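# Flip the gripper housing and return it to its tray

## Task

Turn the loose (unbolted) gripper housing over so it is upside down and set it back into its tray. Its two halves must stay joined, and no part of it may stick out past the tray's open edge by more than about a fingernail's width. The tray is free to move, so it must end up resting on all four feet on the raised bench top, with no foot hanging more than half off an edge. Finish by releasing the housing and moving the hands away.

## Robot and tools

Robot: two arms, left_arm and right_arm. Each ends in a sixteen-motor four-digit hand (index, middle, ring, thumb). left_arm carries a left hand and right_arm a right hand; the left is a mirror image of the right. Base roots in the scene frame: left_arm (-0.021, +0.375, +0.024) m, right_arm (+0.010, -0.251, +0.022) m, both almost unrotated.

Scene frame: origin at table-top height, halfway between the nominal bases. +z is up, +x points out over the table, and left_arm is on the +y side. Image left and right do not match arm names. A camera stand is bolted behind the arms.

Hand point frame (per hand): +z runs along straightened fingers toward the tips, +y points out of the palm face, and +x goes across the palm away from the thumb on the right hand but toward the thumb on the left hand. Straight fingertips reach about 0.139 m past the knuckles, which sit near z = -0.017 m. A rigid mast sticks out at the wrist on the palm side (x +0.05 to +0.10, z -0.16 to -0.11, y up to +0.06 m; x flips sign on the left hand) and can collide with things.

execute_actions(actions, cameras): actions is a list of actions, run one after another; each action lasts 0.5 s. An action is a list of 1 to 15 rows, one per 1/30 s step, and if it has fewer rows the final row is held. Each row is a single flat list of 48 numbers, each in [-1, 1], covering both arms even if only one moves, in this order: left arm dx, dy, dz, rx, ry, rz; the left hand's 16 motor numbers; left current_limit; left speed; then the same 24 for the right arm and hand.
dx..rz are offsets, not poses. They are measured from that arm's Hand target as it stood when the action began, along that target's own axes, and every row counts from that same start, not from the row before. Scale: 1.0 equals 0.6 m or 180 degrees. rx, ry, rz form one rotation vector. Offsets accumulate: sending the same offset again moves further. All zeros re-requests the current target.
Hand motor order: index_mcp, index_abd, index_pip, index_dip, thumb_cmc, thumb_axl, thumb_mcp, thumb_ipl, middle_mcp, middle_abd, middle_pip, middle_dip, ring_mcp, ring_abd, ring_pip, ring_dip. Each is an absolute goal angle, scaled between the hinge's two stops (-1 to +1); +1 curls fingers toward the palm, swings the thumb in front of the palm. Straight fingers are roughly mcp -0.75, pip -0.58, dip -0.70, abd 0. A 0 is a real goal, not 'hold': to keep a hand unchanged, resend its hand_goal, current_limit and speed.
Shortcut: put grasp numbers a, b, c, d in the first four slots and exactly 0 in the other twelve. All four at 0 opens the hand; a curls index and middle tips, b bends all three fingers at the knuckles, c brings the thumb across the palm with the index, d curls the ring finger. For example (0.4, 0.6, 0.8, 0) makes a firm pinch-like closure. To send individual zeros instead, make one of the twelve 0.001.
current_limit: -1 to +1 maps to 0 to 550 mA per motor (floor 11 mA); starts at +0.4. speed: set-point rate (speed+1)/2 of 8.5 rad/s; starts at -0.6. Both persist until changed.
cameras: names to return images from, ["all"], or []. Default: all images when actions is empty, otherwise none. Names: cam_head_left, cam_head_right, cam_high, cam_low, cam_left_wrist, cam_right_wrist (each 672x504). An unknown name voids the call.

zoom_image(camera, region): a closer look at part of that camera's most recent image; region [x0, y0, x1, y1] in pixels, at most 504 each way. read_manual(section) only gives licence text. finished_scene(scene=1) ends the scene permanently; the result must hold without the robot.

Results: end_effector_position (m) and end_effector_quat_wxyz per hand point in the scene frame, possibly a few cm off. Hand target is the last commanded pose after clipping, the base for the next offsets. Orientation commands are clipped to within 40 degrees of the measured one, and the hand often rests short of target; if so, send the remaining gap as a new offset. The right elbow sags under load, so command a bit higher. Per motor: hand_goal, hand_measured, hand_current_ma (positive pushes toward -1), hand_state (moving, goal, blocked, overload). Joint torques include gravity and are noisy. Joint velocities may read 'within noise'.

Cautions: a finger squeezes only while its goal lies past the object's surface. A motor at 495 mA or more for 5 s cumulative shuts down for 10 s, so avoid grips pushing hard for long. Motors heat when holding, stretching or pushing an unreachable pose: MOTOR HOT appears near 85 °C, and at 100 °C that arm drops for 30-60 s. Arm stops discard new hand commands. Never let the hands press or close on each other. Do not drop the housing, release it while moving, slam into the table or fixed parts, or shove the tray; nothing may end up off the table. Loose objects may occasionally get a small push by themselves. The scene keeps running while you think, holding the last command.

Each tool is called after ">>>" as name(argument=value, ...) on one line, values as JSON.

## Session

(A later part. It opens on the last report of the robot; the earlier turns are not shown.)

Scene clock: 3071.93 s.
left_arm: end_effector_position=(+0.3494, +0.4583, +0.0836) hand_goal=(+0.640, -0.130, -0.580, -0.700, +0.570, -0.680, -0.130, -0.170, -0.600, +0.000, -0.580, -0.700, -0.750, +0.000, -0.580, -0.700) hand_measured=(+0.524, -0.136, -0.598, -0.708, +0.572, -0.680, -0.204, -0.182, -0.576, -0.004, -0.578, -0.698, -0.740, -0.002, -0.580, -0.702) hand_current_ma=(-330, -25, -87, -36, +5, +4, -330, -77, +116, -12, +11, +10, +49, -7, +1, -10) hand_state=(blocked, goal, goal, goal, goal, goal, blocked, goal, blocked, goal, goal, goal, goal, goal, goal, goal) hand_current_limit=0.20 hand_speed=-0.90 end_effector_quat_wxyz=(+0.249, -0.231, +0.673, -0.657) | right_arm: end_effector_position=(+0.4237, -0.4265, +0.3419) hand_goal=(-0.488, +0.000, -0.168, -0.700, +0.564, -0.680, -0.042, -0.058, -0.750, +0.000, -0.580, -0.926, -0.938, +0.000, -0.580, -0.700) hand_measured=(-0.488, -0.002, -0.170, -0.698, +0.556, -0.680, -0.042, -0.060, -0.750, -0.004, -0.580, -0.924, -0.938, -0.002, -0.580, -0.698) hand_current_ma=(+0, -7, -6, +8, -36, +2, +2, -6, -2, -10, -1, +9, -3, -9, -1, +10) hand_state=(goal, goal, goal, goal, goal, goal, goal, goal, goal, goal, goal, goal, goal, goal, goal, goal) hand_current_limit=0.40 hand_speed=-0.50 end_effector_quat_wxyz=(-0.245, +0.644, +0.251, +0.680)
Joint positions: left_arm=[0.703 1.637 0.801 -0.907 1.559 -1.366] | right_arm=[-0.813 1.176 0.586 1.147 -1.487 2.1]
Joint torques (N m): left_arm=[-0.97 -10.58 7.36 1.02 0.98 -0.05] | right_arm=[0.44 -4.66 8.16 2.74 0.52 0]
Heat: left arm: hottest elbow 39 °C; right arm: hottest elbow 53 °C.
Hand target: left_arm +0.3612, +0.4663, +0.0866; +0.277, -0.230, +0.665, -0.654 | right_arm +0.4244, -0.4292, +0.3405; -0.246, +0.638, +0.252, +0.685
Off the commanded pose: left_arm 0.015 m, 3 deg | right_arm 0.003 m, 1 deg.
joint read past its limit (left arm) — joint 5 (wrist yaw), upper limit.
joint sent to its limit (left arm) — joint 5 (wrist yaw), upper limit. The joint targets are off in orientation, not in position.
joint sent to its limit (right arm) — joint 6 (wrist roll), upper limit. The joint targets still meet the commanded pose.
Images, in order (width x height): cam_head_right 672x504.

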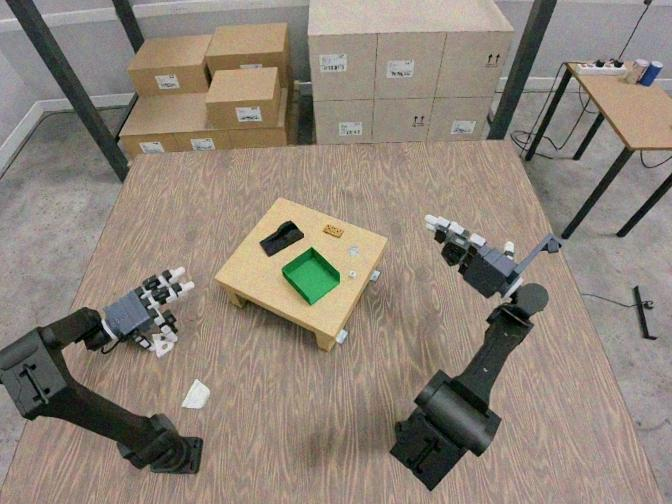

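>>> execute_actions(actions=[[[0,-0.02,0,0,0,0,0.66,-0.13,-0.58,-0.70,0.571,-0.68,-0.12,-0.17,-0.60,0.001,-0.58,-0.70,-0.75,0.001,-0.58,-0.70,0.25,-0.90,0,0,0,0,0,0,0,0,0.75,0,0,0,0,0,0,0,0,0,0,0,0,0,0.4,-0.5]],[[0,-0.025,0,0,0,0,0.66,-0.13,-0.58,-0.70,0.571,-0.68,-0.12,-0.17,-0.60,0.001,-0.58,-0.70,-0.75,0.001,-0.58,-0.70,0.25,-0.90,0,0,0,0,0,0,0,0,0.75,0,0,0,0,0,0,0,0,0,0,0,0,0,0.4,-0.5]]], cameras=["cam_head_right","cam_low"])

>>> zoom_image(camera="cam_head_right", region=[110, 300, 210, 380])

>>> zoom_image(camera="cam_low", region=[430, 200, 580, 300])

Scene clock: 3079.37 s.
left_arm: end_effector_position=(+0.3496, +0.4584, +0.1001) hand_goal=(+0.660, -0.130, -0.580, -0.700, +0.570, -0.680, -0.120, -0.170, -0.600, +0.000, -0.580, -0.700, -0.750, +0.000, -0.580, -0.700) hand_measured=(+0.656, -0.132, -0.584, -0.702, +0.572, -0.680, -0.124, -0.172, -0.576, -0.004, -0.578, -0.698, -0.740, -0.002, -0.580, -0.702) hand_current_ma=(-20, -11, -15, -12, +13, +4, -18, -14, +116, -12, +11, +10, +49, -7, +1, -10) hand_state=(goal, goal, goal, goal, goal, goal, goal, goal, blocked, goal, goal, goal, goal, goal, goal, goal) hand_current_limit=0.25 hand_speed=-0.90 end_effector_quat_wxyz=(+0.254, -0.226, +0.674, -0.655) | right_arm: end_effector_position=(+0.4237, -0.4265, +0.3419) hand_goal=(-0.488, +0.000, -0.168, -0.700, +0.564, -0.680, -0.042, -0.058, -0.750, +0.000, -0.580, -0.926, -0.938, +0.000, -0.580, -0.700) hand_measured=(-0.488, -0.002, -0.170, -0.698, +0.556, -0.680, -0.042, -0.060, -0.750, -0.004, -0.580, -0.924, -0.938, -0.002, -0.580, -0.698) hand_current_ma=(+0, -7, -6, +8, -36, +2, +2, -6, -2, -10, -1, +9, -3, -9, -1, +10) hand_state=(goal, goal, goal, goal, goal, goal, goal, goal, goal, goal, goal, goal, goal, goal, goal, goal) hand_current_limit=0.40 hand_speed=-0.50 end_effector_quat_wxyz=(-0.245, +0.644, +0.251, +0.680)
Joint positions: left_arm=[0.703 1.587 0.801 -0.907 1.559 -1.401] | right_arm=[-0.813 1.176 0.586 1.147 -1.487 2.1]
Joint torques (N m): left_arm=[-0.97 -11.93 8.14 0.23 0.98 -0.14] | right_arm=[1.03 -5.83 8.27 2.65 0.48 0.01]
Heat: left arm: hottest elbow 39 °C; right arm: hottest elbow 53 °C.
Hand target: left_arm +0.3597, +0.4652, +0.1137; +0.277, -0.230, +0.665, -0.654 | right_arm +0.4244, -0.4292, +0.3405; -0.246, +0.638, +0.252, +0.685
Off the commanded pose: left_arm 0.018 m, 3 deg | right_arm 0.003 m, 1 deg.
joint read past its limit (left arm) — joint 5 (wrist yaw), upper limit.
joint sent to its limit (left arm) — joint 5 (wrist yaw), upper limit. The joint targets are off in orientation, not in position.
joint sent to its limit (right arm) — joint 6 (wrist roll), upper limit. The joint targets still meet the commanded pose.
Images, in order (width x height): cam_head_right 672x504, cam_low 672x504.

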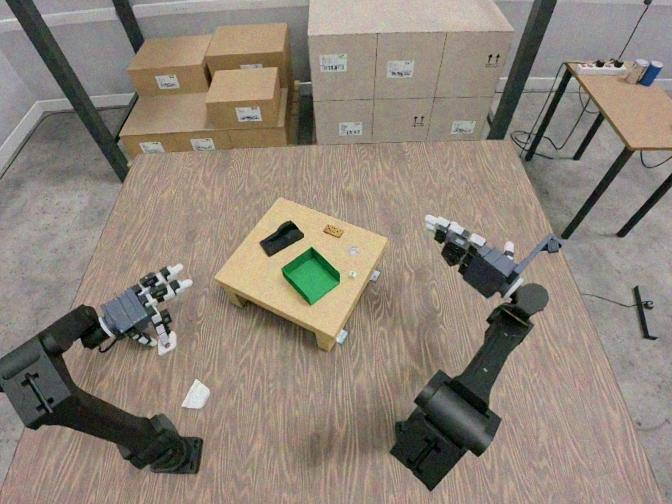

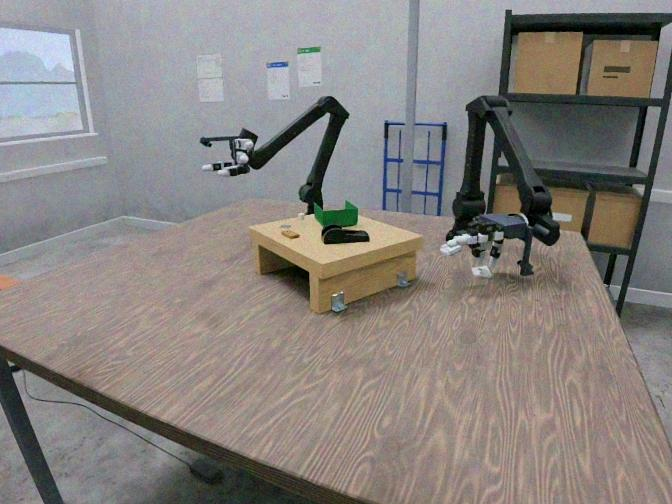

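Scaled by 5.040 from the camera's 672x504 image, which has a finer 960x720 frame.

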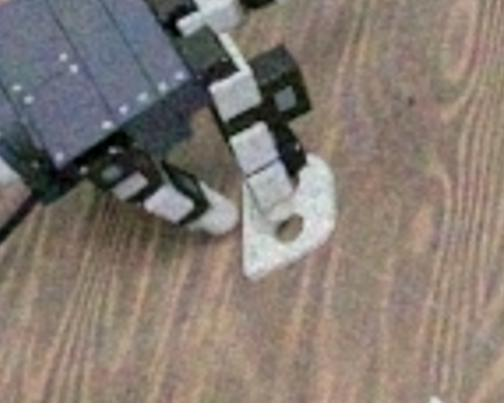

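Scaled by 3.360 from the camera's 672x504 image, which has a finer 960x720 frame.

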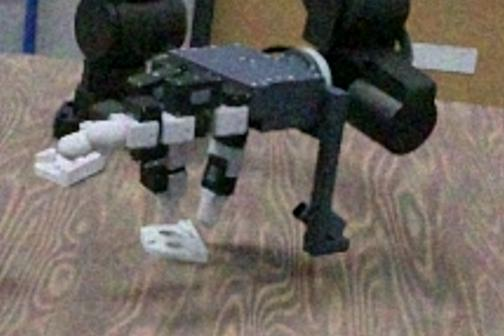

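>>> execute_actions(actions=[[[0,-0.02,0,0,0,0,0.30,-0.13,-0.58,-0.70,0.30,-0.68,-0.40,-0.17,-0.60,0.001,-0.58,-0.70,-0.75,0.001,-0.58,-0.70,0.35,-0.70,0,0,0,0,0,0,0,0,0.75,0,0,0,0,0,0,0,0,0,0,0,0,0,0.4,-0.5]],[[0.01,0,0.06,0,0,0,0.48,-0.13,-0.58,-0.70,0.20,-0.68,-0.40,-0.17,-0.60,0.001,-0.58,-0.70,-0.75,0.001,-0.58,-0.70,0.35,-0.70,0,0,0,0,0,0,0,0,0.75,0,0,0,0,0,0,0,0,0,0,0,0,0,0.4,-0.5]],[[0,0.055,0,0,0,0,0.48,-0.13,-0.58,-0.70,0.20,-0.68,-0.40,-0.17,-0.60,0.001,-0.58,-0.70,-0.75,0.001,-0.58,-0.70,0.35,-0.70,0,0,0,0,0,0,0,0,0.75,0,0,0,0,0,0,0,0,0,0,0,0,0,0.4,-0.5]]], cameras=["cam_low","cam_head_right"])

>>> zoom_image(camera="cam_low", region=[430, 200, 580, 300])

Scene clock: 3108.93 s.
left_arm: end_effector_position=(+0.3724, +0.4303, +0.0923) hand_goal=(+0.480, -0.130, -0.580, -0.700, +0.200, -0.680, -0.400, -0.170, -0.600, +0.000, -0.580, -0.700, -0.750, +0.000, -0.580, -0.700) hand_measured=(+0.478, -0.132, -0.582, -0.702, +0.208, -0.680, -0.396, -0.172, -0.578, -0.004, -0.578, -0.698, -0.740, -0.002, -0.580, -0.702) hand_current_ma=(-5, -10, -8, -11, +40, +4, +17, -10, +108, -12, +11, +10, +49, -7, +1, -10) hand_state=(goal, goal, goal, goal, goal, goal, goal, goal, blocked, goal, goal, goal, goal, goal, goal, goal) hand_current_limit=0.35 hand_speed=-0.70 end_effector_quat_wxyz=(+0.223, -0.188, +0.686, -0.667) | right_arm: end_effector_position=(+0.4237, -0.4265, +0.3419) hand_goal=(-0.488, +0.000, -0.168, -0.700, +0.564, -0.680, -0.042, -0.058, -0.750, +0.000, -0.580, -0.926, -0.938, +0.000, -0.580, -0.700) hand_measured=(-0.488, -0.002, -0.170, -0.698, +0.556, -0.680, -0.042, -0.060, -0.750, -0.004, -0.580, -0.924, -0.938, -0.002, -0.580, -0.698) hand_current_ma=(+0, -7, -6, +8, -36, +2, +2, -6, -2, -10, -1, +9, -3, -9, -1, +10) hand_state=(goal, goal, goal, goal, goal, goal, goal, goal, goal, goal, goal, goal, goal, goal, goal, goal) hand_current_limit=0.40 hand_speed=-0.50 end_effector_quat_wxyz=(-0.245, +0.644, +0.251, +0.680)
Joint positions: left_arm=[0.599 1.636 0.837 -0.841 1.559 -1.447] | right_arm=[-0.813 1.176 0.586 1.147 -1.487 2.1]
Joint torques (N m): left_arm=[-0.67 -10.58 6.91 1.01 0.99 -0.05] | right_arm=[0.85 -5.13 8.14 2.73 0.5 -0.01]
Heat: left arm: hottest elbow 39 °C; right arm: hottest elbow 53 °C.
Hand target: left_arm +0.3805, +0.4353, +0.0925; +0.277, -0.230, +0.665, -0.654 | right_arm +0.4244, -0.4292, +0.3405; -0.246, +0.638, +0.252, +0.685
Off the commanded pose: left_arm 0.010 m, 8 deg | right_arm 0.003 m, 1 deg.
joint read past its limit (left arm) — joint 5 (wrist yaw), upper limit.
joint sent to its limit (left arm) — joint 5 (wrist yaw), upper limit. The joint targets are off in orientation, not in position.
joint sent to its limit (right arm) — joint 6 (wrist roll), upper limit. The joint targets still meet the commanded pose.
Images, in order (width x height): cam_head_right 672x504, cam_low 672x504.

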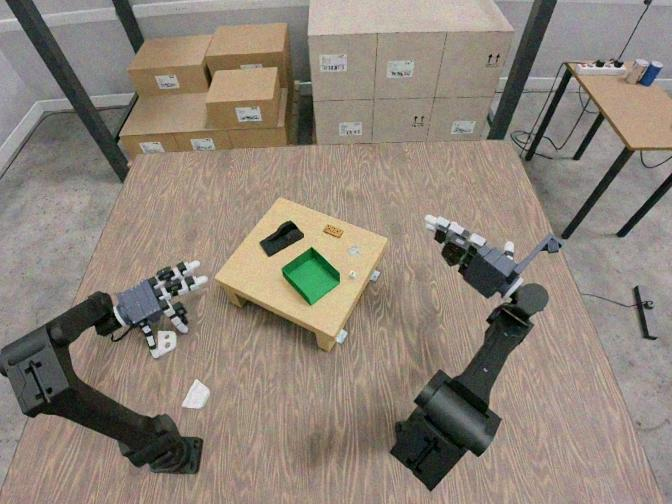

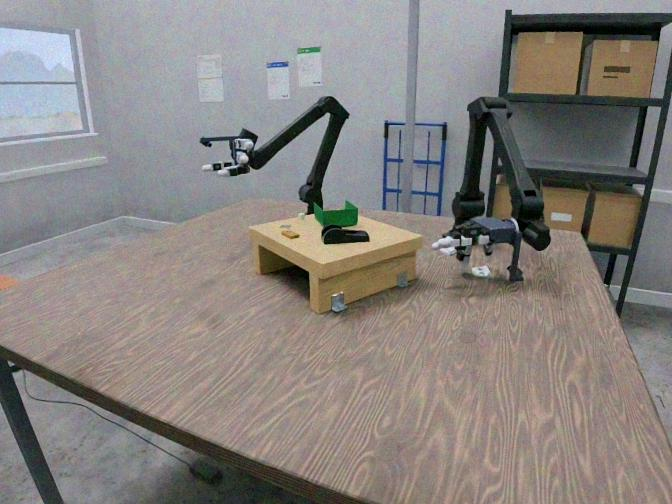

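Scaled by 3.360 from the camera's 672x504 image, which has a finer 960x720 frame.

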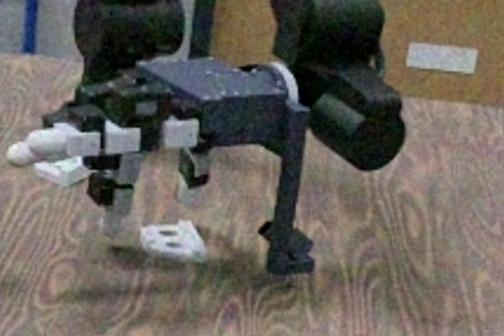

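>>> execute_actions(actions=[[[0,0.016,0,0,0,0,0.48,-0.13,-0.58,-0.70,0.20,-0.68,-0.40,-0.17,-0.60,0.001,-0.58,-0.70,-0.75,0.001,-0.58,-0.70,0.35,-0.70,0,0,0,0,0,0,0,0,0.75,0,0,0,0,0,0,0,0,0,0,0,0,0,0.4,-0.5]]])

>>> execute_actions(actions=[[[0,0.010,0,0,0,0,0.48,-0.13,-0.58,-0.70,0.20,-0.68,-0.40,-0.17,-0.60,0.001,-0.58,-0.70,-0.75,0.001,-0.58,-0.70,0.35,-0.70,0,0,0,0,0,0,0,0,0.75,0,0,0,0,0,0,0,0,0,0,0,0,0,0.4,-0.5]]], cameras=["cam_low"])

>>> zoom_image(camera="cam_low", region=[430, 200, 580, 300])

Scene clock: 3116.43 s.
left_arm: end_effector_position=(+0.3762, +0.4329, +0.0870) hand_goal=(+0.480, -0.130, -0.580, -0.700, +0.200, -0.680, -0.400, -0.170, -0.600, +0.000, -0.580, -0.700, -0.750, +0.000, -0.580, -0.700) hand_measured=(+0.478, -0.132, -0.582, -0.702, +0.208, -0.680, -0.396, -0.172, -0.578, -0.004, -0.578, -0.698, -0.740, -0.002, -0.580, -0.702) hand_current_ma=(-5, -10, -8, -11, +40, +4, +17, -10, +108, -12, +11, +10, +49, -7, +1, -10) hand_state=(goal, goal, goal, goal, goal, goal, goal, goal, blocked, goal, goal, goal, goal, goal, goal, goal) hand_current_limit=0.35 hand_speed=-0.70 end_effector_quat_wxyz=(+0.230, -0.181, +0.688, -0.664) | right_arm: end_effector_position=(+0.4237, -0.4265, +0.3419) hand_goal=(-0.488, +0.000, -0.168, -0.700, +0.564, -0.680, -0.042, -0.058, -0.750, +0.000, -0.580, -0.926, -0.938, +0.000, -0.580, -0.700) hand_measured=(-0.488, -0.002, -0.170, -0.698, +0.556, -0.680, -0.042, -0.060, -0.750, -0.004, -0.580, -0.924, -0.938, -0.002, -0.580, -0.698) hand_current_ma=(+0, -7, -6, +8, -36, +2, +2, -6, -2, -10, -1, +9, -3, -9, -1, +10) hand_state=(goal, goal, goal, goal, goal, goal, goal, goal, goal, goal, goal, goal, goal, goal, goal, goal) hand_current_limit=0.40 hand_speed=-0.50 end_effector_quat_wxyz=(-0.245, +0.644, +0.251, +0.680)
Joint positions: left_arm=[0.599 1.649 0.837 -0.808 1.559 -1.447] | right_arm=[-0.813 1.176 0.586 1.147 -1.487 2.1]
Joint torques (N m): left_arm=[-0.67 -10.17 6.37 1.01 0.98 -0.11] | right_arm=[0.26 -4.72 8.14 2.67 0.46 0.03]
Heat: left arm: hottest elbow 39 °C; right arm: hottest elbow 53 °C.
Hand target: left_arm +0.3811, +0.4357, +0.0830; +0.277, -0.230, +0.665, -0.654 | right_arm +0.4244, -0.4292, +0.3405; -0.246, +0.638, +0.252, +0.685
Off the commanded pose: left_arm 0.007 m, 8 deg | right_arm 0.003 m, 1 deg.
joint read past its limit (left arm) — joint 5 (wrist yaw), upper limit.
joint sent to its limit (left arm) — joint 5 (wrist yaw), upper limit. The joint targets are off in orientation, not in position.
joint sent to its limit (right arm) — joint 6 (wrist roll), upper limit. The joint targets still meet the commanded pose.

Scene clock: 3117.33 s.
left_arm: end_effector_position=(+0.3779, +0.4340, +0.0820) hand_goal=(+0.480, -0.130, -0.580, -0.700, +0.200, -0.680, -0.400, -0.170, -0.600, +0.000, -0.580, -0.700, -0.750, +0.000, -0.580, -0.700) hand_measured=(+0.478, -0.132, -0.582, -0.702, +0.208, -0.680, -0.396, -0.172, -0.578, -0.004, -0.578, -0.698, -0.740, -0.002, -0.580, -0.702) hand_current_ma=(-5, -10, -8, -11, +40, +4, +17, -10, +108, -12, +11, +10, +49, -7, +1, -10) hand_state=(goal, goal, goal, goal, goal, goal, goal, goal, blocked, goal, goal, goal, goal, goal, goal, goal) hand_current_limit=0.35 hand_speed=-0.70 end_effector_quat_wxyz=(+0.231, -0.180, +0.688, -0.664) | right_arm: end_effector_position=(+0.4237, -0.4265, +0.3419) hand_goal=(-0.488, +0.000, -0.168, -0.700, +0.564, -0.680, -0.042, -0.058, -0.750, +0.000, -0.580, -0.926, -0.938, +0.000, -0.580, -0.700) hand_measured=(-0.488, -0.002, -0.170, -0.698, +0.556, -0.680, -0.042, -0.060, -0.750, -0.004, -0.580, -0.924, -0.938, -0.002, -0.580, -0.698) hand_current_ma=(+0, -7, -6, +8, -36, +2, +2, -6, -2, -10, -1, +9, -3, -9, -1, +10) hand_state=(goal, goal, goal, goal, goal, goal, goal, goal, goal, goal, goal, goal, goal, goal, goal, goal) hand_current_limit=0.40 hand_speed=-0.50 end_effector_quat_wxyz=(-0.245, +0.644, +0.251, +0.680)
Joint positions: left_arm=[0.599 1.663 0.837 -0.789 1.559 -1.447] | right_arm=[-0.813 1.176 0.586 1.147 -1.487 2.1]
Joint torques (N m): left_arm=[-0.67 -10.7 6.06 1.05 0.97 -0.11] | right_arm=[0.91 -4.95 8.31 2.59 0.51 0.02]
Heat: left arm: hottest elbow 39 °C; right arm: hottest elbow 53 °C.
Hand target: left_arm +0.3814, +0.4359, +0.0771; +0.277, -0.230, +0.665, -0.654 | right_arm +0.4244, -0.4292, +0.3405; -0.246, +0.638, +0.252, +0.685
Off the commanded pose: left_arm 0.006 m, 8 deg | right_arm 0.003 m, 1 deg.
joint read past its limit (left arm) — joint 5 (wrist yaw), upper limit.
joint sent to its limit (left arm) — joint 5 (wrist yaw), upper limit. The joint targets are off in orientation, not in position.
joint sent to its limit (right arm) — joint 6 (wrist roll), upper limit. The joint targets still meet the commanded pose.
Images, in order (width x height): cam_low 672x504.

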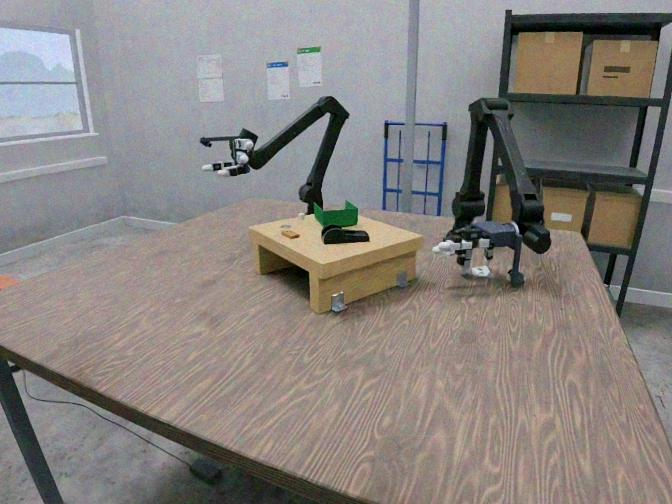

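Scaled by 3.360 from the camera's 672x504 image, which has a finer 960x720 frame.

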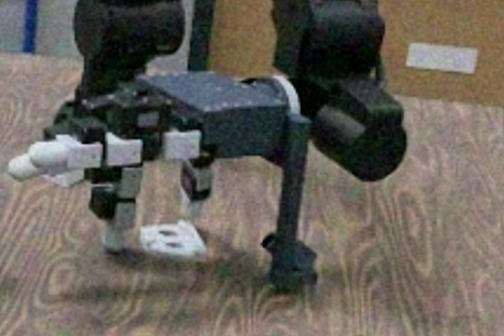

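>>> execute_actions(actions=[[[0,0.010,0,0,0,0,0.48,-0.13,-0.58,-0.70,0.20,-0.68,-0.40,-0.17,-0.60,0.001,-0.58,-0.70,-0.75,0.001,-0.58,-0.70,0.35,-0.70,0,0,0,0,0,0,0,0,0.75,0,0,0,0,0,0,0,0,0,0,0,0,0,0.4,-0.5]]])

>>> execute_actions(actions=[[[0,0.010,0,0,0,0,0.48,-0.13,-0.58,-0.70,0.20,-0.68,-0.40,-0.17,-0.60,0.001,-0.58,-0.70,-0.75,0.001,-0.58,-0.70,0.35,-0.70,0,0,0,0,0,0,0,0,0.75,0,0,0,0,0,0,0,0,0,0,0,0,0,0.4,-0.5]]], cameras=["cam_low"])

>>> zoom_image(camera="cam_low", region=[430, 200, 580, 300])

Scene clock: 3125.43 s.
left_arm: end_effector_position=(+0.3781, +0.4340, +0.0810) hand_goal=(+0.480, -0.130, -0.580, -0.700, +0.200, -0.680, -0.400, -0.170, -0.600, +0.000, -0.580, -0.700, -0.750, +0.000, -0.580, -0.700) hand_measured=(+0.480, -0.132, -0.582, -0.702, +0.208, -0.680, -0.396, -0.172, -0.578, -0.004, -0.578, -0.698, -0.740, -0.002, -0.580, -0.702) hand_current_ma=(-1, -6, -8, -9, +40, +4, +17, -10, +108, -12, +11, +10, +49, -7, +1, -10) hand_state=(goal, goal, goal, goal, goal, goal, goal, goal, blocked, goal, goal, goal, goal, goal, goal, goal) hand_current_limit=0.35 hand_speed=-0.70 end_effector_quat_wxyz=(+0.228, -0.183, +0.687, -0.665) | right_arm: end_effector_position=(+0.4237, -0.4265, +0.3419) hand_goal=(-0.488, +0.000, -0.168, -0.700, +0.564, -0.680, -0.042, -0.058, -0.750, +0.000, -0.580, -0.926, -0.938, +0.000, -0.580, -0.700) hand_measured=(-0.488, -0.002, -0.170, -0.698, +0.556, -0.680, -0.042, -0.060, -0.750, -0.004, -0.580, -0.924, -0.938, -0.002, -0.580, -0.698) hand_current_ma=(+0, -7, -6, +8, -36, +2, +2, -6, -2, -10, -1, +9, -3, -9, -1, +10) hand_state=(goal, goal, goal, goal, goal, goal, goal, goal, goal, goal, goal, goal, goal, goal, goal, goal) hand_current_limit=0.40 hand_speed=-0.50 end_effector_quat_wxyz=(-0.245, +0.644, +0.251, +0.680)
Joint positions: left_arm=[0.599 1.666 0.837 -0.777 1.56 -1.465] | right_arm=[-0.813 1.176 0.586 1.147 -1.487 2.1]
Joint torques (N m): left_arm=[-0.67 -9.35 5.82 1.16 0.96 -0.06] | right_arm=[0.85 -4.72 8.36 2.62 0.44 0]
Heat: left arm: hottest elbow 39 °C; right arm: hottest elbow 53 °C.
Hand target: left_arm +0.3817, +0.4362, +0.0710; +0.277, -0.230, +0.665, -0.654 | right_arm +0.4244, -0.4292, +0.3405; -0.246, +0.638, +0.252, +0.685
Off the commanded pose: left_arm 0.011 m, 8 deg | right_arm 0.003 m, 1 deg.
joint read past its limit (left arm) — joint 5 (wrist yaw), upper limit.
joint sent to its limit (left arm) — joint 5 (wrist yaw), upper limit. The joint targets are off in orientation, not in position.
joint sent to its limit (right arm) — joint 6 (wrist roll), upper limit. The joint targets still meet the commanded pose.

Scene clock: 3126.47 s.
left_arm: end_effector_position=(+0.3793, +0.4344, +0.0804) hand_goal=(+0.480, -0.130, -0.580, -0.700, +0.200, -0.680, -0.400, -0.170, -0.600, +0.000, -0.580, -0.700, -0.750, +0.000, -0.580, -0.700) hand_measured=(+0.482, -0.142, -0.580, -0.702, +0.208, -0.680, -0.396, -0.172, -0.578, -0.004, -0.578, -0.698, -0.740, -0.002, -0.580, -0.702) hand_current_ma=(+6, -47, -4, -7, +38, +4, +17, -10, +108, -12, +11, +10, +49, -7, +1, -10) hand_state=(goal, goal, goal, goal, goal, goal, goal, goal, blocked, goal, goal, goal, goal, goal, goal, goal) hand_current_limit=0.35 hand_speed=-0.70 end_effector_quat_wxyz=(+0.228, -0.183, +0.686, -0.667) | right_arm: end_effector_position=(+0.4237, -0.4265, +0.3419) hand_goal=(-0.488, +0.000, -0.168, -0.700, +0.564, -0.680, -0.042, -0.058, -0.750, +0.000, -0.580, -0.926, -0.938, +0.000, -0.580, -0.700) hand_measured=(-0.488, -0.002, -0.170, -0.698, +0.556, -0.680, -0.042, -0.060, -0.750, -0.004, -0.580, -0.924, -0.938, -0.002, -0.580, -0.698) hand_current_ma=(+0, -7, -6, +8, -36, +2, +2, -6, -2, -10, -1, +9, -3, -9, -1, +10) hand_state=(goal, goal, goal, goal, goal, goal, goal, goal, goal, goal, goal, goal, goal, goal, goal, goal) hand_current_limit=0.40 hand_speed=-0.50 end_effector_quat_wxyz=(-0.245, +0.644, +0.251, +0.680)
Joint positions: left_arm=[0.599 1.669 0.837 -0.76 1.563 -1.481] | right_arm=[-0.813 1.176 0.586 1.147 -1.487 2.1]
Joint torques (N m): left_arm=[-0.56 -8.88 5.52 1.44 0.89 0.02] | right_arm=[1.2 -4.37 8.36 2.7 0.52 0.02]
Heat: left arm: hottest elbow 39 °C; right arm: hottest elbow 53 °C.
Hand target: left_arm +0.3821, +0.4364, +0.0650; +0.277, -0.230, +0.665, -0.654 | right_arm +0.4244, -0.4292, +0.3405; -0.246, +0.638, +0.252, +0.685
Off the commanded pose: left_arm 0.016 m, 8 deg | right_arm 0.003 m, 1 deg.
joint read past its limit (left arm) — joint 5 (wrist yaw), upper limit.
joint sent to its limit (left arm) — joint 5 (wrist yaw), upper limit. The joint targets are off in orientation, not in position.
joint sent to its limit (right arm) — joint 6 (wrist roll), upper limit. The joint targets still meet the commanded pose.
Images, in order (width x height): cam_low 672x504.

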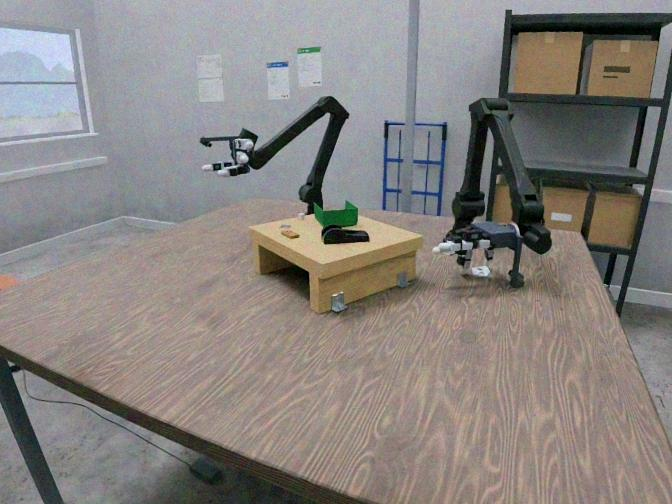

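Scaled by 3.360 from the camera's 672x504 image, which has a finer 960x720 frame.

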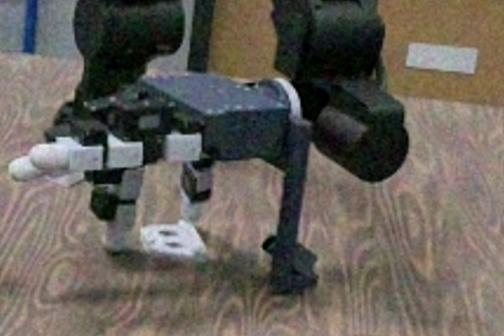

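>>> execute_actions(actions=[[[0,-0.055,-0.02,0,0,0,0.30,-0.13,-0.58,-0.70,0.30,-0.68,-0.40,-0.44,-0.60,0.001,-0.58,-0.70,-0.75,0.001,-0.58,-0.70,0.35,-0.70,0,0,0,0,0,0,0,0,0.75,0,0,0,0,0,0,0,0,0,0,0,0,0,0.4,-0.5]]], cameras=["cam_head_right","cam_head_left"])

>>> zoom_image(camera="cam_head_right", region=[110, 300, 210, 380])

Scene clock: 3136.63 s.
left_arm: end_effector_position=(+0.3755, +0.4450, +0.0943) hand_goal=(+0.300, -0.130, -0.580, -0.700, +0.300, -0.680, -0.400, -0.440, -0.600, +0.000, -0.580, -0.700, -0.750, +0.000, -0.580, -0.700) hand_measured=(+0.308, -0.132, -0.576, -0.698, +0.300, -0.680, -0.398, -0.436, -0.578, -0.004, -0.578, -0.698, -0.740, -0.002, -0.580, -0.702) hand_current_ma=(+43, -12, +18, +11, +2, +4, +15, +19, +108, -12, +11, +10, +49, -7, +1, -10) hand_state=(goal, goal, goal, goal, goal, goal, goal, goal, blocked, goal, goal, goal, goal, goal, goal, goal) hand_current_limit=0.35 hand_speed=-0.70 end_effector_quat_wxyz=(+0.242, -0.189, +0.685, -0.661) | right_arm: end_effector_position=(+0.4237, -0.4265, +0.3419) hand_goal=(-0.488, +0.000, -0.168, -0.700, +0.564, -0.680, -0.042, -0.058, -0.750, +0.000, -0.580, -0.926, -0.938, +0.000, -0.580, -0.700) hand_measured=(-0.488, -0.002, -0.170, -0.698, +0.556, -0.680, -0.042, -0.060, -0.750, -0.004, -0.580, -0.924, -0.938, -0.002, -0.580, -0.698) hand_current_ma=(+0, -7, -6, +8, -36, +2, +2, -6, -2, -10, -1, +9, -3, -9, -1, +10) hand_state=(goal, goal, goal, goal, goal, goal, goal, goal, goal, goal, goal, goal, goal, goal, goal, goal) hand_current_limit=0.40 hand_speed=-0.50 end_effector_quat_wxyz=(-0.245, +0.644, +0.251, +0.680)
Joint positions: left_arm=[0.628 1.624 0.83 -0.763 1.562 -1.502] | right_arm=[-0.813 1.176 0.586 1.147 -1.487 2.1]
Joint torques (N m): left_arm=[0.03 -13.16 5.2 0.39 0.89 -0.13] | right_arm=[0.67 -5.01 8.18 2.66 0.47 -0.01]
Heat: left arm: hottest elbow 39 °C; right arm: hottest elbow 53 °C.
Hand target: left_arm +0.3722, +0.4440, +0.0978; +0.277, -0.230, +0.665, -0.654 | right_arm +0.4244, -0.4292, +0.3405; -0.246, +0.638, +0.252, +0.685
Off the commanded pose: left_arm 0.005 m, 7 deg | right_arm 0.003 m, 1 deg.
joint read past its limit (left arm) — joint 5 (wrist yaw), upper limit.
joint sent to its limit (left arm) — joint 5 (wrist yaw), upper limit. The joint targets are off in orientation, not in position.
joint sent to its limit (right arm) — joint 6 (wrist roll), upper limit. The joint targets still meet the commanded pose.
Images, in order (width x height): cam_head_left 672x504, cam_head_right 672x504.

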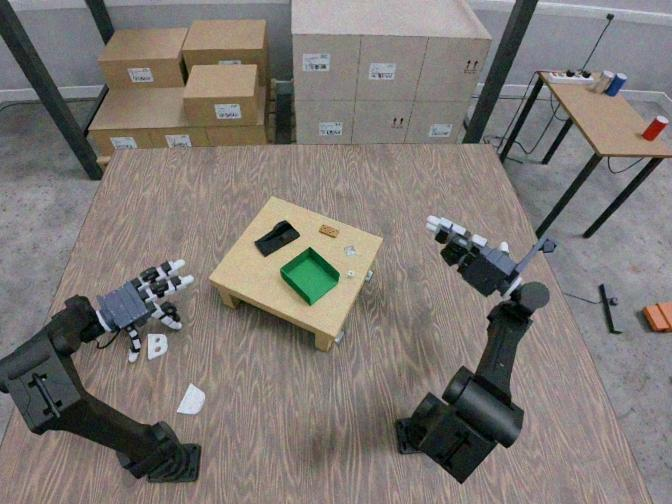

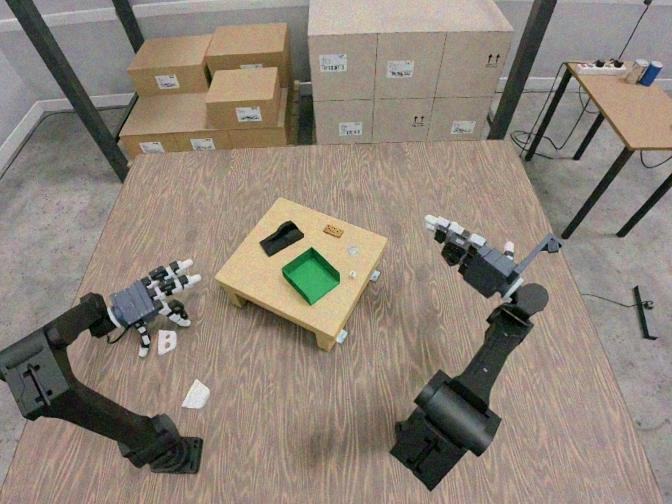

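Scaled by 5.040 from the camera's 672x504 image, which has a finer 960x720 frame.

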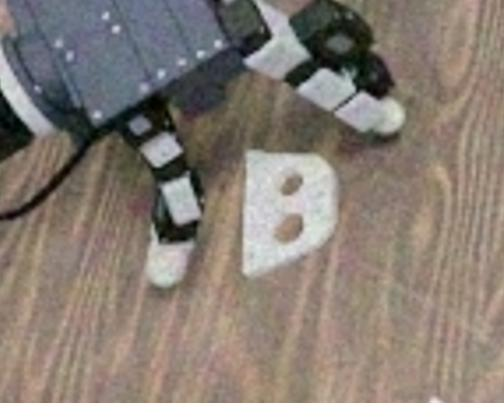

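>>> execute_actions(actions=[[[-0.036,0,0,0,0,0,0.30,-0.13,-0.58,-0.70,0.30,-0.68,-0.50,-0.44,-0.60,0.001,-0.58,-0.70,-0.75,0.001,-0.58,-0.70,0.35,-0.70,0,0,0,0,0,0,0,0,0.75,0,0,0,0,0,0,0,0,0,0,0,0,0,0.4,-0.5]],[[0,0.02,0,0,0,0,0.48,-0.13,-0.58,-0.70,0.30,-0.68,-0.50,-0.44,-0.60,0.001,-0.58,-0.70,-0.75,0.001,-0.58,-0.70,0.35,-0.70,0,0,0,0,0,0,0,0,0.75,0,0,0,0,0,0,0,0,0,0,0,0,0,0.4,-0.5]]], cameras=["cam_head_right"])

>>> zoom_image(camera="cam_head_right", region=[110, 300, 210, 380])

Scene clock: 3162.93 s.
left_arm: end_effector_position=(+0.3779, +0.4496, +0.0867) hand_goal=(+0.480, -0.130, -0.580, -0.700, +0.300, -0.680, -0.500, -0.440, -0.600, +0.000, -0.580, -0.700, -0.750, +0.000, -0.580, -0.700) hand_measured=(+0.478, -0.132, -0.576, -0.698, +0.300, -0.680, -0.494, -0.436, -0.578, -0.004, -0.578, -0.698, -0.740, -0.002, -0.580, -0.702) hand_current_ma=(-5, -11, +16, +11, +2, +4, +32, +19, +108, -12, +11, +10, +49, -7, +1, -10) hand_state=(goal, goal, goal, goal, goal, goal, goal, goal, blocked, goal, goal, goal, goal, goal, goal, goal) hand_current_limit=0.35 hand_speed=-0.70 end_effector_quat_wxyz=(+0.236, -0.200, +0.681, -0.663) | right_arm: end_effector_position=(+0.4237, -0.4265, +0.3419) hand_goal=(-0.488, +0.000, -0.168, -0.700, +0.564, -0.680, -0.042, -0.058, -0.750, +0.000, -0.580, -0.926, -0.938, +0.000, -0.580, -0.700) hand_measured=(-0.488, -0.002, -0.170, -0.698, +0.556, -0.680, -0.042, -0.060, -0.750, -0.004, -0.580, -0.924, -0.938, -0.002, -0.580, -0.698) hand_current_ma=(+0, -7, -6, +8, -36, +2, +2, -6, -2, -10, -1, +9, -3, -9, -1, +10) hand_state=(goal, goal, goal, goal, goal, goal, goal, goal, goal, goal, goal, goal, goal, goal, goal, goal) hand_current_limit=0.40 hand_speed=-0.50 end_effector_quat_wxyz=(-0.245, +0.644, +0.251, +0.680)
Joint positions: left_arm=[0.634 1.655 0.841 -0.743 1.562 -1.528] | right_arm=[-0.813 1.176 0.586 1.147 -1.487 2.1]
Joint torques (N m): left_arm=[-0.21 -10.4 7.82 1.1 0.87 -0.13] | right_arm=[0.62 -4.6 8.28 2.63 0.41 0]
Heat: left arm: hottest elbow 38 °C; right arm: hottest elbow 53 °C.
Hand target: left_arm +0.3888, +0.4590, +0.0873; +0.277, -0.230, +0.665, -0.654 | right_arm +0.4244, -0.4292, +0.3405; -0.246, +0.638, +0.252, +0.685
Off the commanded pose: left_arm 0.014 m, 6 deg | right_arm 0.003 m, 1 deg.
joint read past its limit (left arm) — joint 5 (wrist yaw), upper limit.
joint sent to its limit (left arm) — joint 5 (wrist yaw), upper limit. The joint targets are off in orientation, not in position.
joint sent to its limit (right arm) — joint 6 (wrist roll), upper limit. The joint targets still meet the commanded pose.
Images, in order (width x height): cam_head_right 672x504.

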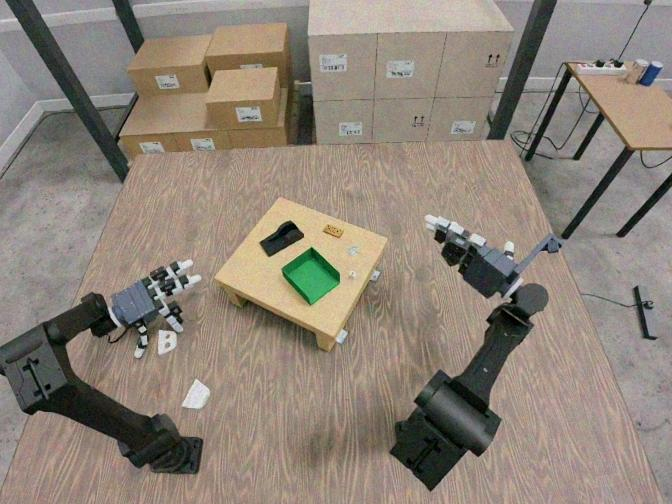

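Scaled by 5.040 from the camera's 672x504 image, which has a finer 960x720 frame.

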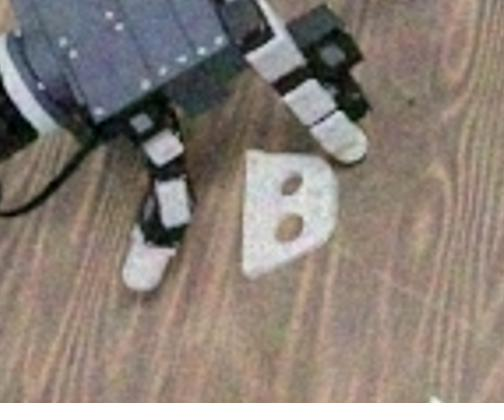

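>>> execute_actions(actions=[[[-0.005,0.004,-0.035,0,0,0,0.48,-0.13,-0.58,-0.70,0.30,-0.68,-0.50,-0.44,-0.60,0.001,-0.58,-0.70,-0.75,0.001,-0.58,-0.70,0.35,-0.70,0,0,0,0,0,0,0,0,0.75,0,0,0,0,0,0,0,0,0,0,0,0,0,0.4,-0.5]],[[0,0,-0.03,0,0,0,0.48,-0.13,-0.58,-0.70,0.30,-0.68,-0.50,-0.44,-0.60,0.001,-0.58,-0.70,-0.75,0.001,-0.58,-0.70,0.35,-0.70,0,0,0,0,0,0,0,0,0.75,0,0,0,0,0,0,0,0,0,0,0,0,0,0.4,-0.5]]], cameras=["cam_head_right"])

>>> zoom_image(camera="cam_head_right", region=[110, 300, 210, 380])

Scene clock: 3171.67 s.
left_arm: end_effector_position=(+0.3661, +0.4878, +0.0852) hand_goal=(+0.480, -0.130, -0.580, -0.700, +0.300, -0.680, -0.500, -0.440, -0.600, +0.000, -0.580, -0.700, -0.750, +0.000, -0.580, -0.700) hand_measured=(+0.472, -0.136, -0.584, -0.700, +0.300, -0.680, -0.496, -0.436, -0.578, -0.004, -0.578, -0.698, -0.740, -0.002, -0.580, -0.702) hand_current_ma=(-36, -24, -21, -4, +3, +4, +29, +19, +108, -12, +11, +10, +49, -7, +1, -10) hand_state=(goal, goal, goal, goal, goal, goal, goal, goal, blocked, goal, goal, goal, goal, goal, goal, goal) hand_current_limit=0.35 hand_speed=-0.70 end_effector_quat_wxyz=(+0.266, -0.238, +0.669, -0.652) | right_arm: end_effector_position=(+0.4237, -0.4265, +0.3419) hand_goal=(-0.488, +0.000, -0.168, -0.700, +0.564, -0.680, -0.042, -0.058, -0.750, +0.000, -0.580, -0.926, -0.938, +0.000, -0.580, -0.700) hand_measured=(-0.488, -0.002, -0.170, -0.698, +0.556, -0.680, -0.042, -0.060, -0.750, -0.004, -0.580, -0.924, -0.938, -0.002, -0.580, -0.698) hand_current_ma=(+0, -7, -6, +8, -36, +2, +2, -6, -2, -10, -1, +9, -3, -9, -1, +10) hand_state=(goal, goal, goal, goal, goal, goal, goal, goal, goal, goal, goal, goal, goal, goal, goal, goal) hand_current_limit=0.40 hand_speed=-0.50 end_effector_quat_wxyz=(-0.245, +0.644, +0.251, +0.680)
Joint positions: left_arm=[0.736 1.655 0.834 -0.739 1.562 -1.538] | right_arm=[-0.813 1.176 0.586 1.147 -1.487 2.1]
Joint torques (N m): left_arm=[-0.03 -12.28 4.9 0.83 0.88 0.06] | right_arm=[0.67 -4.66 8.29 2.65 0.44 -0.03]
Heat: left arm: hottest elbow 38 °C; right arm: hottest elbow 53 °C.
Hand target: left_arm +0.3651, +0.4900, +0.0848; +0.277, -0.230, +0.665, -0.654 | right_arm +0.4244, -0.4292, +0.3405; -0.246, +0.638, +0.252, +0.685
Off the commanded pose: left_arm 0.002 m, 2 deg | right_arm 0.003 m, 1 deg.
joint read past its limit (left arm) — joint 5 (wrist yaw), upper limit.
joint sent to its limit (left arm) — joint 5 (wrist yaw), upper limit. The joint targets still meet the commanded pose.
joint sent to its limit (right arm) — joint 6 (wrist roll), upper limit. The joint targets still meet the commanded pose.
Images, in order (width x height): cam_head_right 672x504.

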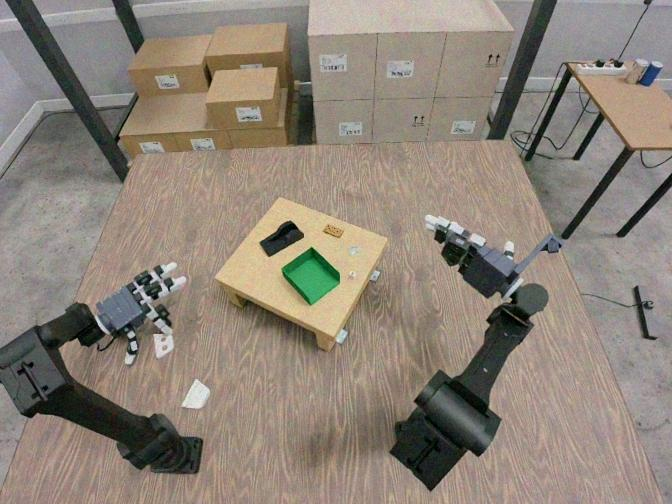

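Scaled by 5.040 from the camera's 672x504 image, which has a finer 960x720 frame.

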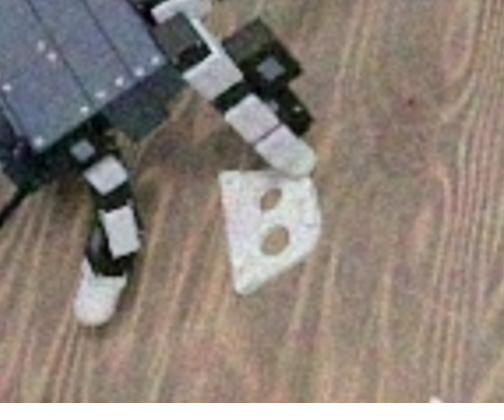

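>>> execute_actions(actions=[[[0.032,0,0.042,0,0,0,0.48,-0.13,-0.58,-0.70,0.30,-0.68,-0.50,-0.44,-0.60,0.001,-0.58,-0.70,-0.75,0.001,-0.58,-0.70,0.35,-0.70,0,0,0,0,0,0,0,0,0.75,0,0,0,0,0,0,0,0,0,0,0,0,0,0.4,-0.5]],[[0.022,0,-0.015,0,0,0,0.48,-0.13,-0.58,-0.70,0.30,-0.68,-0.50,-0.44,-0.60,0.001,-0.58,-0.70,-0.75,0.001,-0.58,-0.70,0.35,-0.70,0,0,0,0,0,0,0,0,0.75,0,0,0,0,0,0,0,0,0,0,0,0,0,0.4,-0.5]]], cameras=["cam_head_right"])

>>> zoom_image(camera="cam_head_right", region=[110, 300, 210, 380])

Scene clock: 3185.27 s.
left_arm: end_effector_position=(+0.3525, +0.4539, +0.0814) hand_goal=(+0.480, -0.130, -0.580, -0.700, +0.300, -0.680, -0.500, -0.440, -0.600, +0.000, -0.580, -0.700, -0.750, +0.000, -0.580, -0.700) hand_measured=(+0.480, -0.126, -0.580, -0.700, +0.302, -0.680, -0.496, -0.436, -0.578, -0.002, -0.578, -0.698, -0.740, -0.002, -0.580, -0.702) hand_current_ma=(+4, +14, -3, -2, +6, +3, +27, +19, +107, -11, +11, +10, +49, -7, +1, -10) hand_state=(goal, goal, goal, goal, goal, goal, goal, goal, blocked, goal, goal, goal, goal, goal, goal, goal) hand_current_limit=0.35 hand_speed=-0.70 end_effector_quat_wxyz=(+0.252, -0.220, +0.675, -0.657) | right_arm: end_effector_position=(+0.4237, -0.4265, +0.3419) hand_goal=(-0.488, +0.000, -0.168, -0.700, +0.564, -0.680, -0.042, -0.058, -0.750, +0.000, -0.580, -0.926, -0.938, +0.000, -0.580, -0.700) hand_measured=(-0.488, -0.002, -0.170, -0.698, +0.556, -0.680, -0.042, -0.060, -0.750, -0.004, -0.580, -0.924, -0.938, -0.002, -0.580, -0.698) hand_current_ma=(+0, -7, -6, +8, -36, +2, +2, -6, -2, -10, -1, +9, -3, -9, -1, +10) hand_state=(goal, goal, goal, goal, goal, goal, goal, goal, goal, goal, goal, goal, goal, goal, goal, goal) hand_current_limit=0.40 hand_speed=-0.50 end_effector_quat_wxyz=(-0.245, +0.644, +0.251, +0.680)
Joint positions: left_arm=[0.688 1.613 0.763 -0.717 1.562 -1.524] | right_arm=[-0.813 1.176 0.586 1.147 -1.487 2.1]
Joint torques (N m): left_arm=[0.03 -11.99 4.71 1.07 0.88 0.01] | right_arm=[1.03 -5.25 8.21 2.77 0.48 -0.03]
Heat: left arm: hottest elbow 38 °C; right arm: hottest elbow 53 °C.
Hand target: left_arm +0.3520, +0.4563, +0.0828; +0.277, -0.230, +0.665, -0.654 | right_arm +0.4244, -0.4292, +0.3405; -0.246, +0.638, +0.252, +0.685
Off the commanded pose: left_arm 0.003 m, 3 deg | right_arm 0.003 m, 1 deg.
joint read past its limit (left arm) — joint 5 (wrist yaw), upper limit.
joint sent to its limit (left arm) — joint 5 (wrist yaw), upper limit. The joint targets are off in orientation, not in position.
joint sent to its limit (right arm) — joint 6 (wrist roll), upper limit. The joint targets still meet the commanded pose.
Images, in order (width x height): cam_head_right 672x504.

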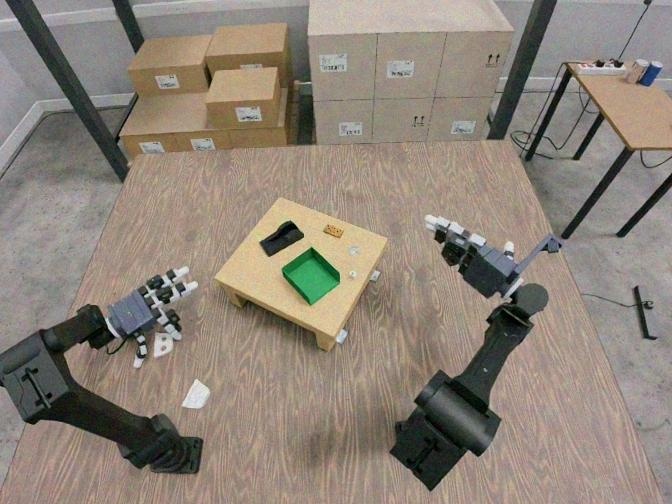

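Scaled by 5.040 from the camera's 672x504 image, which has a finer 960x720 frame.

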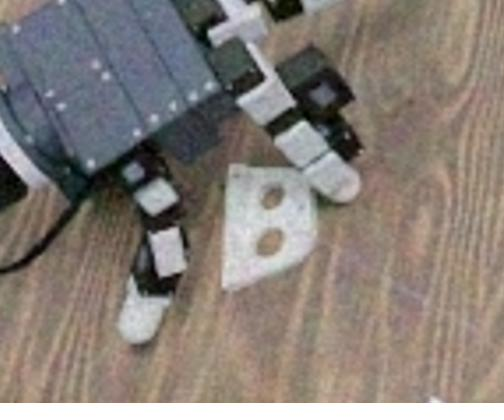

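>>> execute_actions(actions=[[[-0.035,0,-0.042,0,0,0,0.48,-0.13,-0.58,-0.70,0.30,-0.68,-0.50,-0.44,-0.60,0.001,-0.58,-0.70,-0.75,0.001,-0.58,-0.70,0.35,-0.70,0,0,0,0,0,0,0,0,0.75,0,0,0,0,0,0,0,0,0,0,0,0,0,0.4,-0.5]]], cameras=["cam_head_right"])

>>> zoom_image(camera="cam_head_right", region=[110, 300, 210, 380])

Scene clock: 3191.33 s.
left_arm: end_effector_position=(+0.3452, +0.4827, +0.0814) hand_goal=(+0.480, -0.130, -0.580, -0.700, +0.300, -0.680, -0.500, -0.440, -0.600, +0.000, -0.580, -0.700, -0.750, +0.000, -0.580, -0.700) hand_measured=(+0.480, -0.126, -0.580, -0.700, +0.302, -0.680, -0.496, -0.436, -0.578, -0.002, -0.578, -0.698, -0.740, -0.002, -0.580, -0.702) hand_current_ma=(+2, +13, -4, -2, +6, +3, +27, +19, +107, -11, +11, +10, +49, -7, +1, -10) hand_state=(goal, goal, goal, goal, goal, goal, goal, goal, blocked, goal, goal, goal, goal, goal, goal, goal) hand_current_limit=0.35 hand_speed=-0.70 end_effector_quat_wxyz=(+0.277, -0.246, +0.666, -0.647) | right_arm: end_effector_position=(+0.4237, -0.4265, +0.3419) hand_goal=(-0.488, +0.000, -0.168, -0.700, +0.564, -0.680, -0.042, -0.058, -0.750, +0.000, -0.580, -0.926, -0.938, +0.000, -0.580, -0.700) hand_measured=(-0.488, -0.002, -0.170, -0.698, +0.556, -0.680, -0.042, -0.060, -0.750, -0.004, -0.580, -0.924, -0.938, -0.002, -0.580, -0.698) hand_current_ma=(+0, -7, -6, +8, -36, +2, +2, -6, -2, -10, -1, +9, -3, -9, -1, +10) hand_state=(goal, goal, goal, goal, goal, goal, goal, goal, goal, goal, goal, goal, goal, goal, goal, goal) hand_current_limit=0.40 hand_speed=-0.50 end_effector_quat_wxyz=(-0.245, +0.644, +0.251, +0.680)
Joint positions: left_arm=[0.766 1.613 0.763 -0.717 1.562 -1.524] | right_arm=[-0.813 1.176 0.586 1.147 -1.487 2.1]
Joint torques (N m): left_arm=[-0.5 -10.4 6.79 0.35 0.88 0.05] | right_arm=[1.14 -4.72 8.44 2.65 0.53 0]
Heat: left arm: hottest elbow 38 °C; right arm: hottest elbow 53 °C.
Hand target: left_arm +0.3506, +0.4891, +0.0840; +0.277, -0.230, +0.665, -0.654 | right_arm +0.4244, -0.4292, +0.3405; -0.246, +0.638, +0.252, +0.685
Off the commanded pose: left_arm 0.009 m, 2 deg | right_arm 0.003 m, 1 deg.
joint read past its limit (left arm) — joint 5 (wrist yaw), upper limit.
joint sent to its limit (left arm) — joint 5 (wrist yaw), upper limit. The joint targets still meet the commanded pose.
joint sent to its limit (right arm) — joint 6 (wrist roll), upper limit. The joint targets still meet the commanded pose.
Images, in order (width x height): cam_head_right 672x504.

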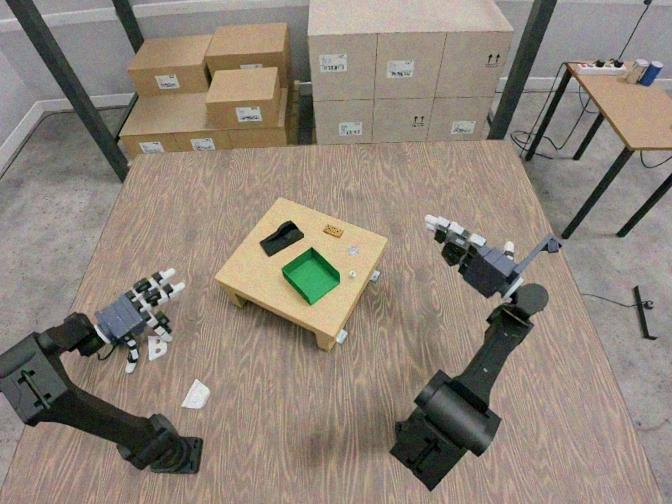

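Scaled by 5.040 from the camera's 672x504 image, which has a finer 960x720 frame.

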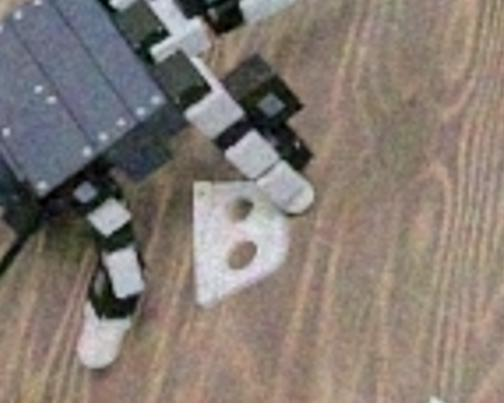

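>>> execute_actions(actions=[[[0,-0.03,0,0,0,0,0.30,0.0,-0.58,-0.70,0.371,-0.68,-0.40,-0.17,-0.60,0.001,-0.58,-0.70,-0.75,0.001,-0.58,-0.70,0.35,-0.70,0,0,0,0,0,0,0,0,0.75,0,0,0,0,0,0,0,0,0,0,0,0,0,0.4,-0.5]],[[-0.014,0,0.003,0,0,0,0.25,0.14,-0.58,-0.70,0.371,-0.68,-0.40,-0.17,-0.60,0.001,-0.58,-0.70,-0.75,0.001,-0.58,-0.70,0.35,-0.70,0,0,0,0,0,0,0,0,0.75,0,0,0,0,0,0,0,0,0,0,0,0,0,0.4,-0.5]],[[0,0.045,0,0,0,0,0.25,0.14,-0.58,-0.70,0.371,-0.68,-0.40,-0.17,-0.60,0.001,-0.58,-0.70,-0.75,0.001,-0.58,-0.70,0.35,-0.70,0,0,0,0,0,0,0,0,0.75,0,0,0,0,0,0,0,0,0,0,0,0,0,0.4,-0.5]]], cameras=["cam_head_right"])

>>> zoom_image(camera="cam_head_right", region=[110, 300, 210, 380])

Scene clock: 3224.57 s.
left_arm: end_effector_position=(+0.3491, +0.4864, +0.0814) hand_goal=(+0.250, +0.140, -0.580, -0.700, +0.370, -0.680, -0.400, -0.170, -0.600, +0.000, -0.580, -0.700, -0.750, +0.000, -0.580, -0.700) hand_measured=(+0.258, +0.136, -0.580, -0.700, +0.372, -0.680, -0.400, -0.172, -0.580, -0.002, -0.578, -0.698, -0.738, -0.002, -0.580, -0.702) hand_current_ma=(+44, -17, -3, -2, +6, +3, -3, -10, +103, -11, +11, +10, +55, -7, +2, -10) hand_state=(goal, goal, goal, goal, goal, goal, goal, goal, blocked, goal, goal, goal, goal, goal, goal, goal) hand_current_limit=0.35 hand_speed=-0.70 end_effector_quat_wxyz=(+0.274, -0.249, +0.665, -0.648) | right_arm: end_effector_position=(+0.4237, -0.4265, +0.3419) hand_goal=(-0.488, +0.000, -0.168, -0.700, +0.564, -0.680, -0.042, -0.058, -0.750, +0.000, -0.580, -0.926, -0.938, +0.000, -0.580, -0.700) hand_measured=(-0.488, -0.002, -0.170, -0.698, +0.556, -0.680, -0.042, -0.060, -0.750, -0.004, -0.580, -0.924, -0.938, -0.002, -0.580, -0.698) hand_current_ma=(+0, -7, -6, +8, -36, +2, +2, -6, -2, -10, -1, +9, -3, -9, -1, +10) hand_state=(goal, goal, goal, goal, goal, goal, goal, goal, goal, goal, goal, goal, goal, goal, goal, goal) hand_current_limit=0.40 hand_speed=-0.50 end_effector_quat_wxyz=(-0.245, +0.644, +0.251, +0.680)
Joint positions: left_arm=[0.766 1.629 0.784 -0.739 1.562 -1.516] | right_arm=[-0.813 1.176 0.586 1.147 -1.487 2.1]
Joint torques (N m): left_arm=[-1.03 -8.64 7.15 1.21 0.91 0.18] | right_arm=[1.14 -4.89 8.32 2.76 0.45 -0.03]
Heat: left arm: hottest elbow 38 °C; right arm: hottest elbow 53 °C.
Hand target: left_arm +0.3585, +0.4937, +0.0755; +0.277, -0.230, +0.665, -0.654 | right_arm +0.4244, -0.4292, +0.3405; -0.246, +0.638, +0.252, +0.685
Off the commanded pose: left_arm 0.013 m, 2 deg | right_arm 0.003 m, 1 deg.
joint read past its limit (left arm) — joint 5 (wrist yaw), upper limit.
joint sent to its limit (left arm) — joint 5 (wrist yaw), upper limit. The joint targets still meet the commanded pose.
joint sent to its limit (right arm) — joint 6 (wrist roll), upper limit. The joint targets still meet the commanded pose.
Images, in order (width x height): cam_head_right 672x504.

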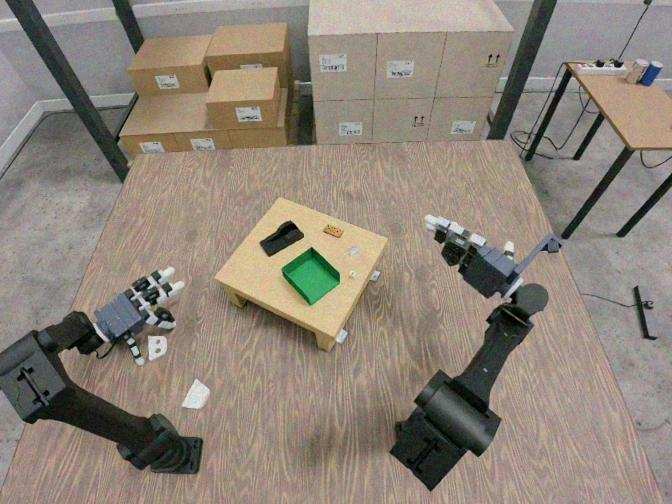

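Scaled by 5.040 from the camera's 672x504 image, which has a finer 960x720 frame.

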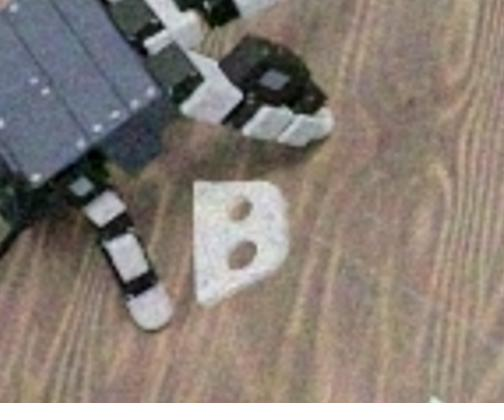

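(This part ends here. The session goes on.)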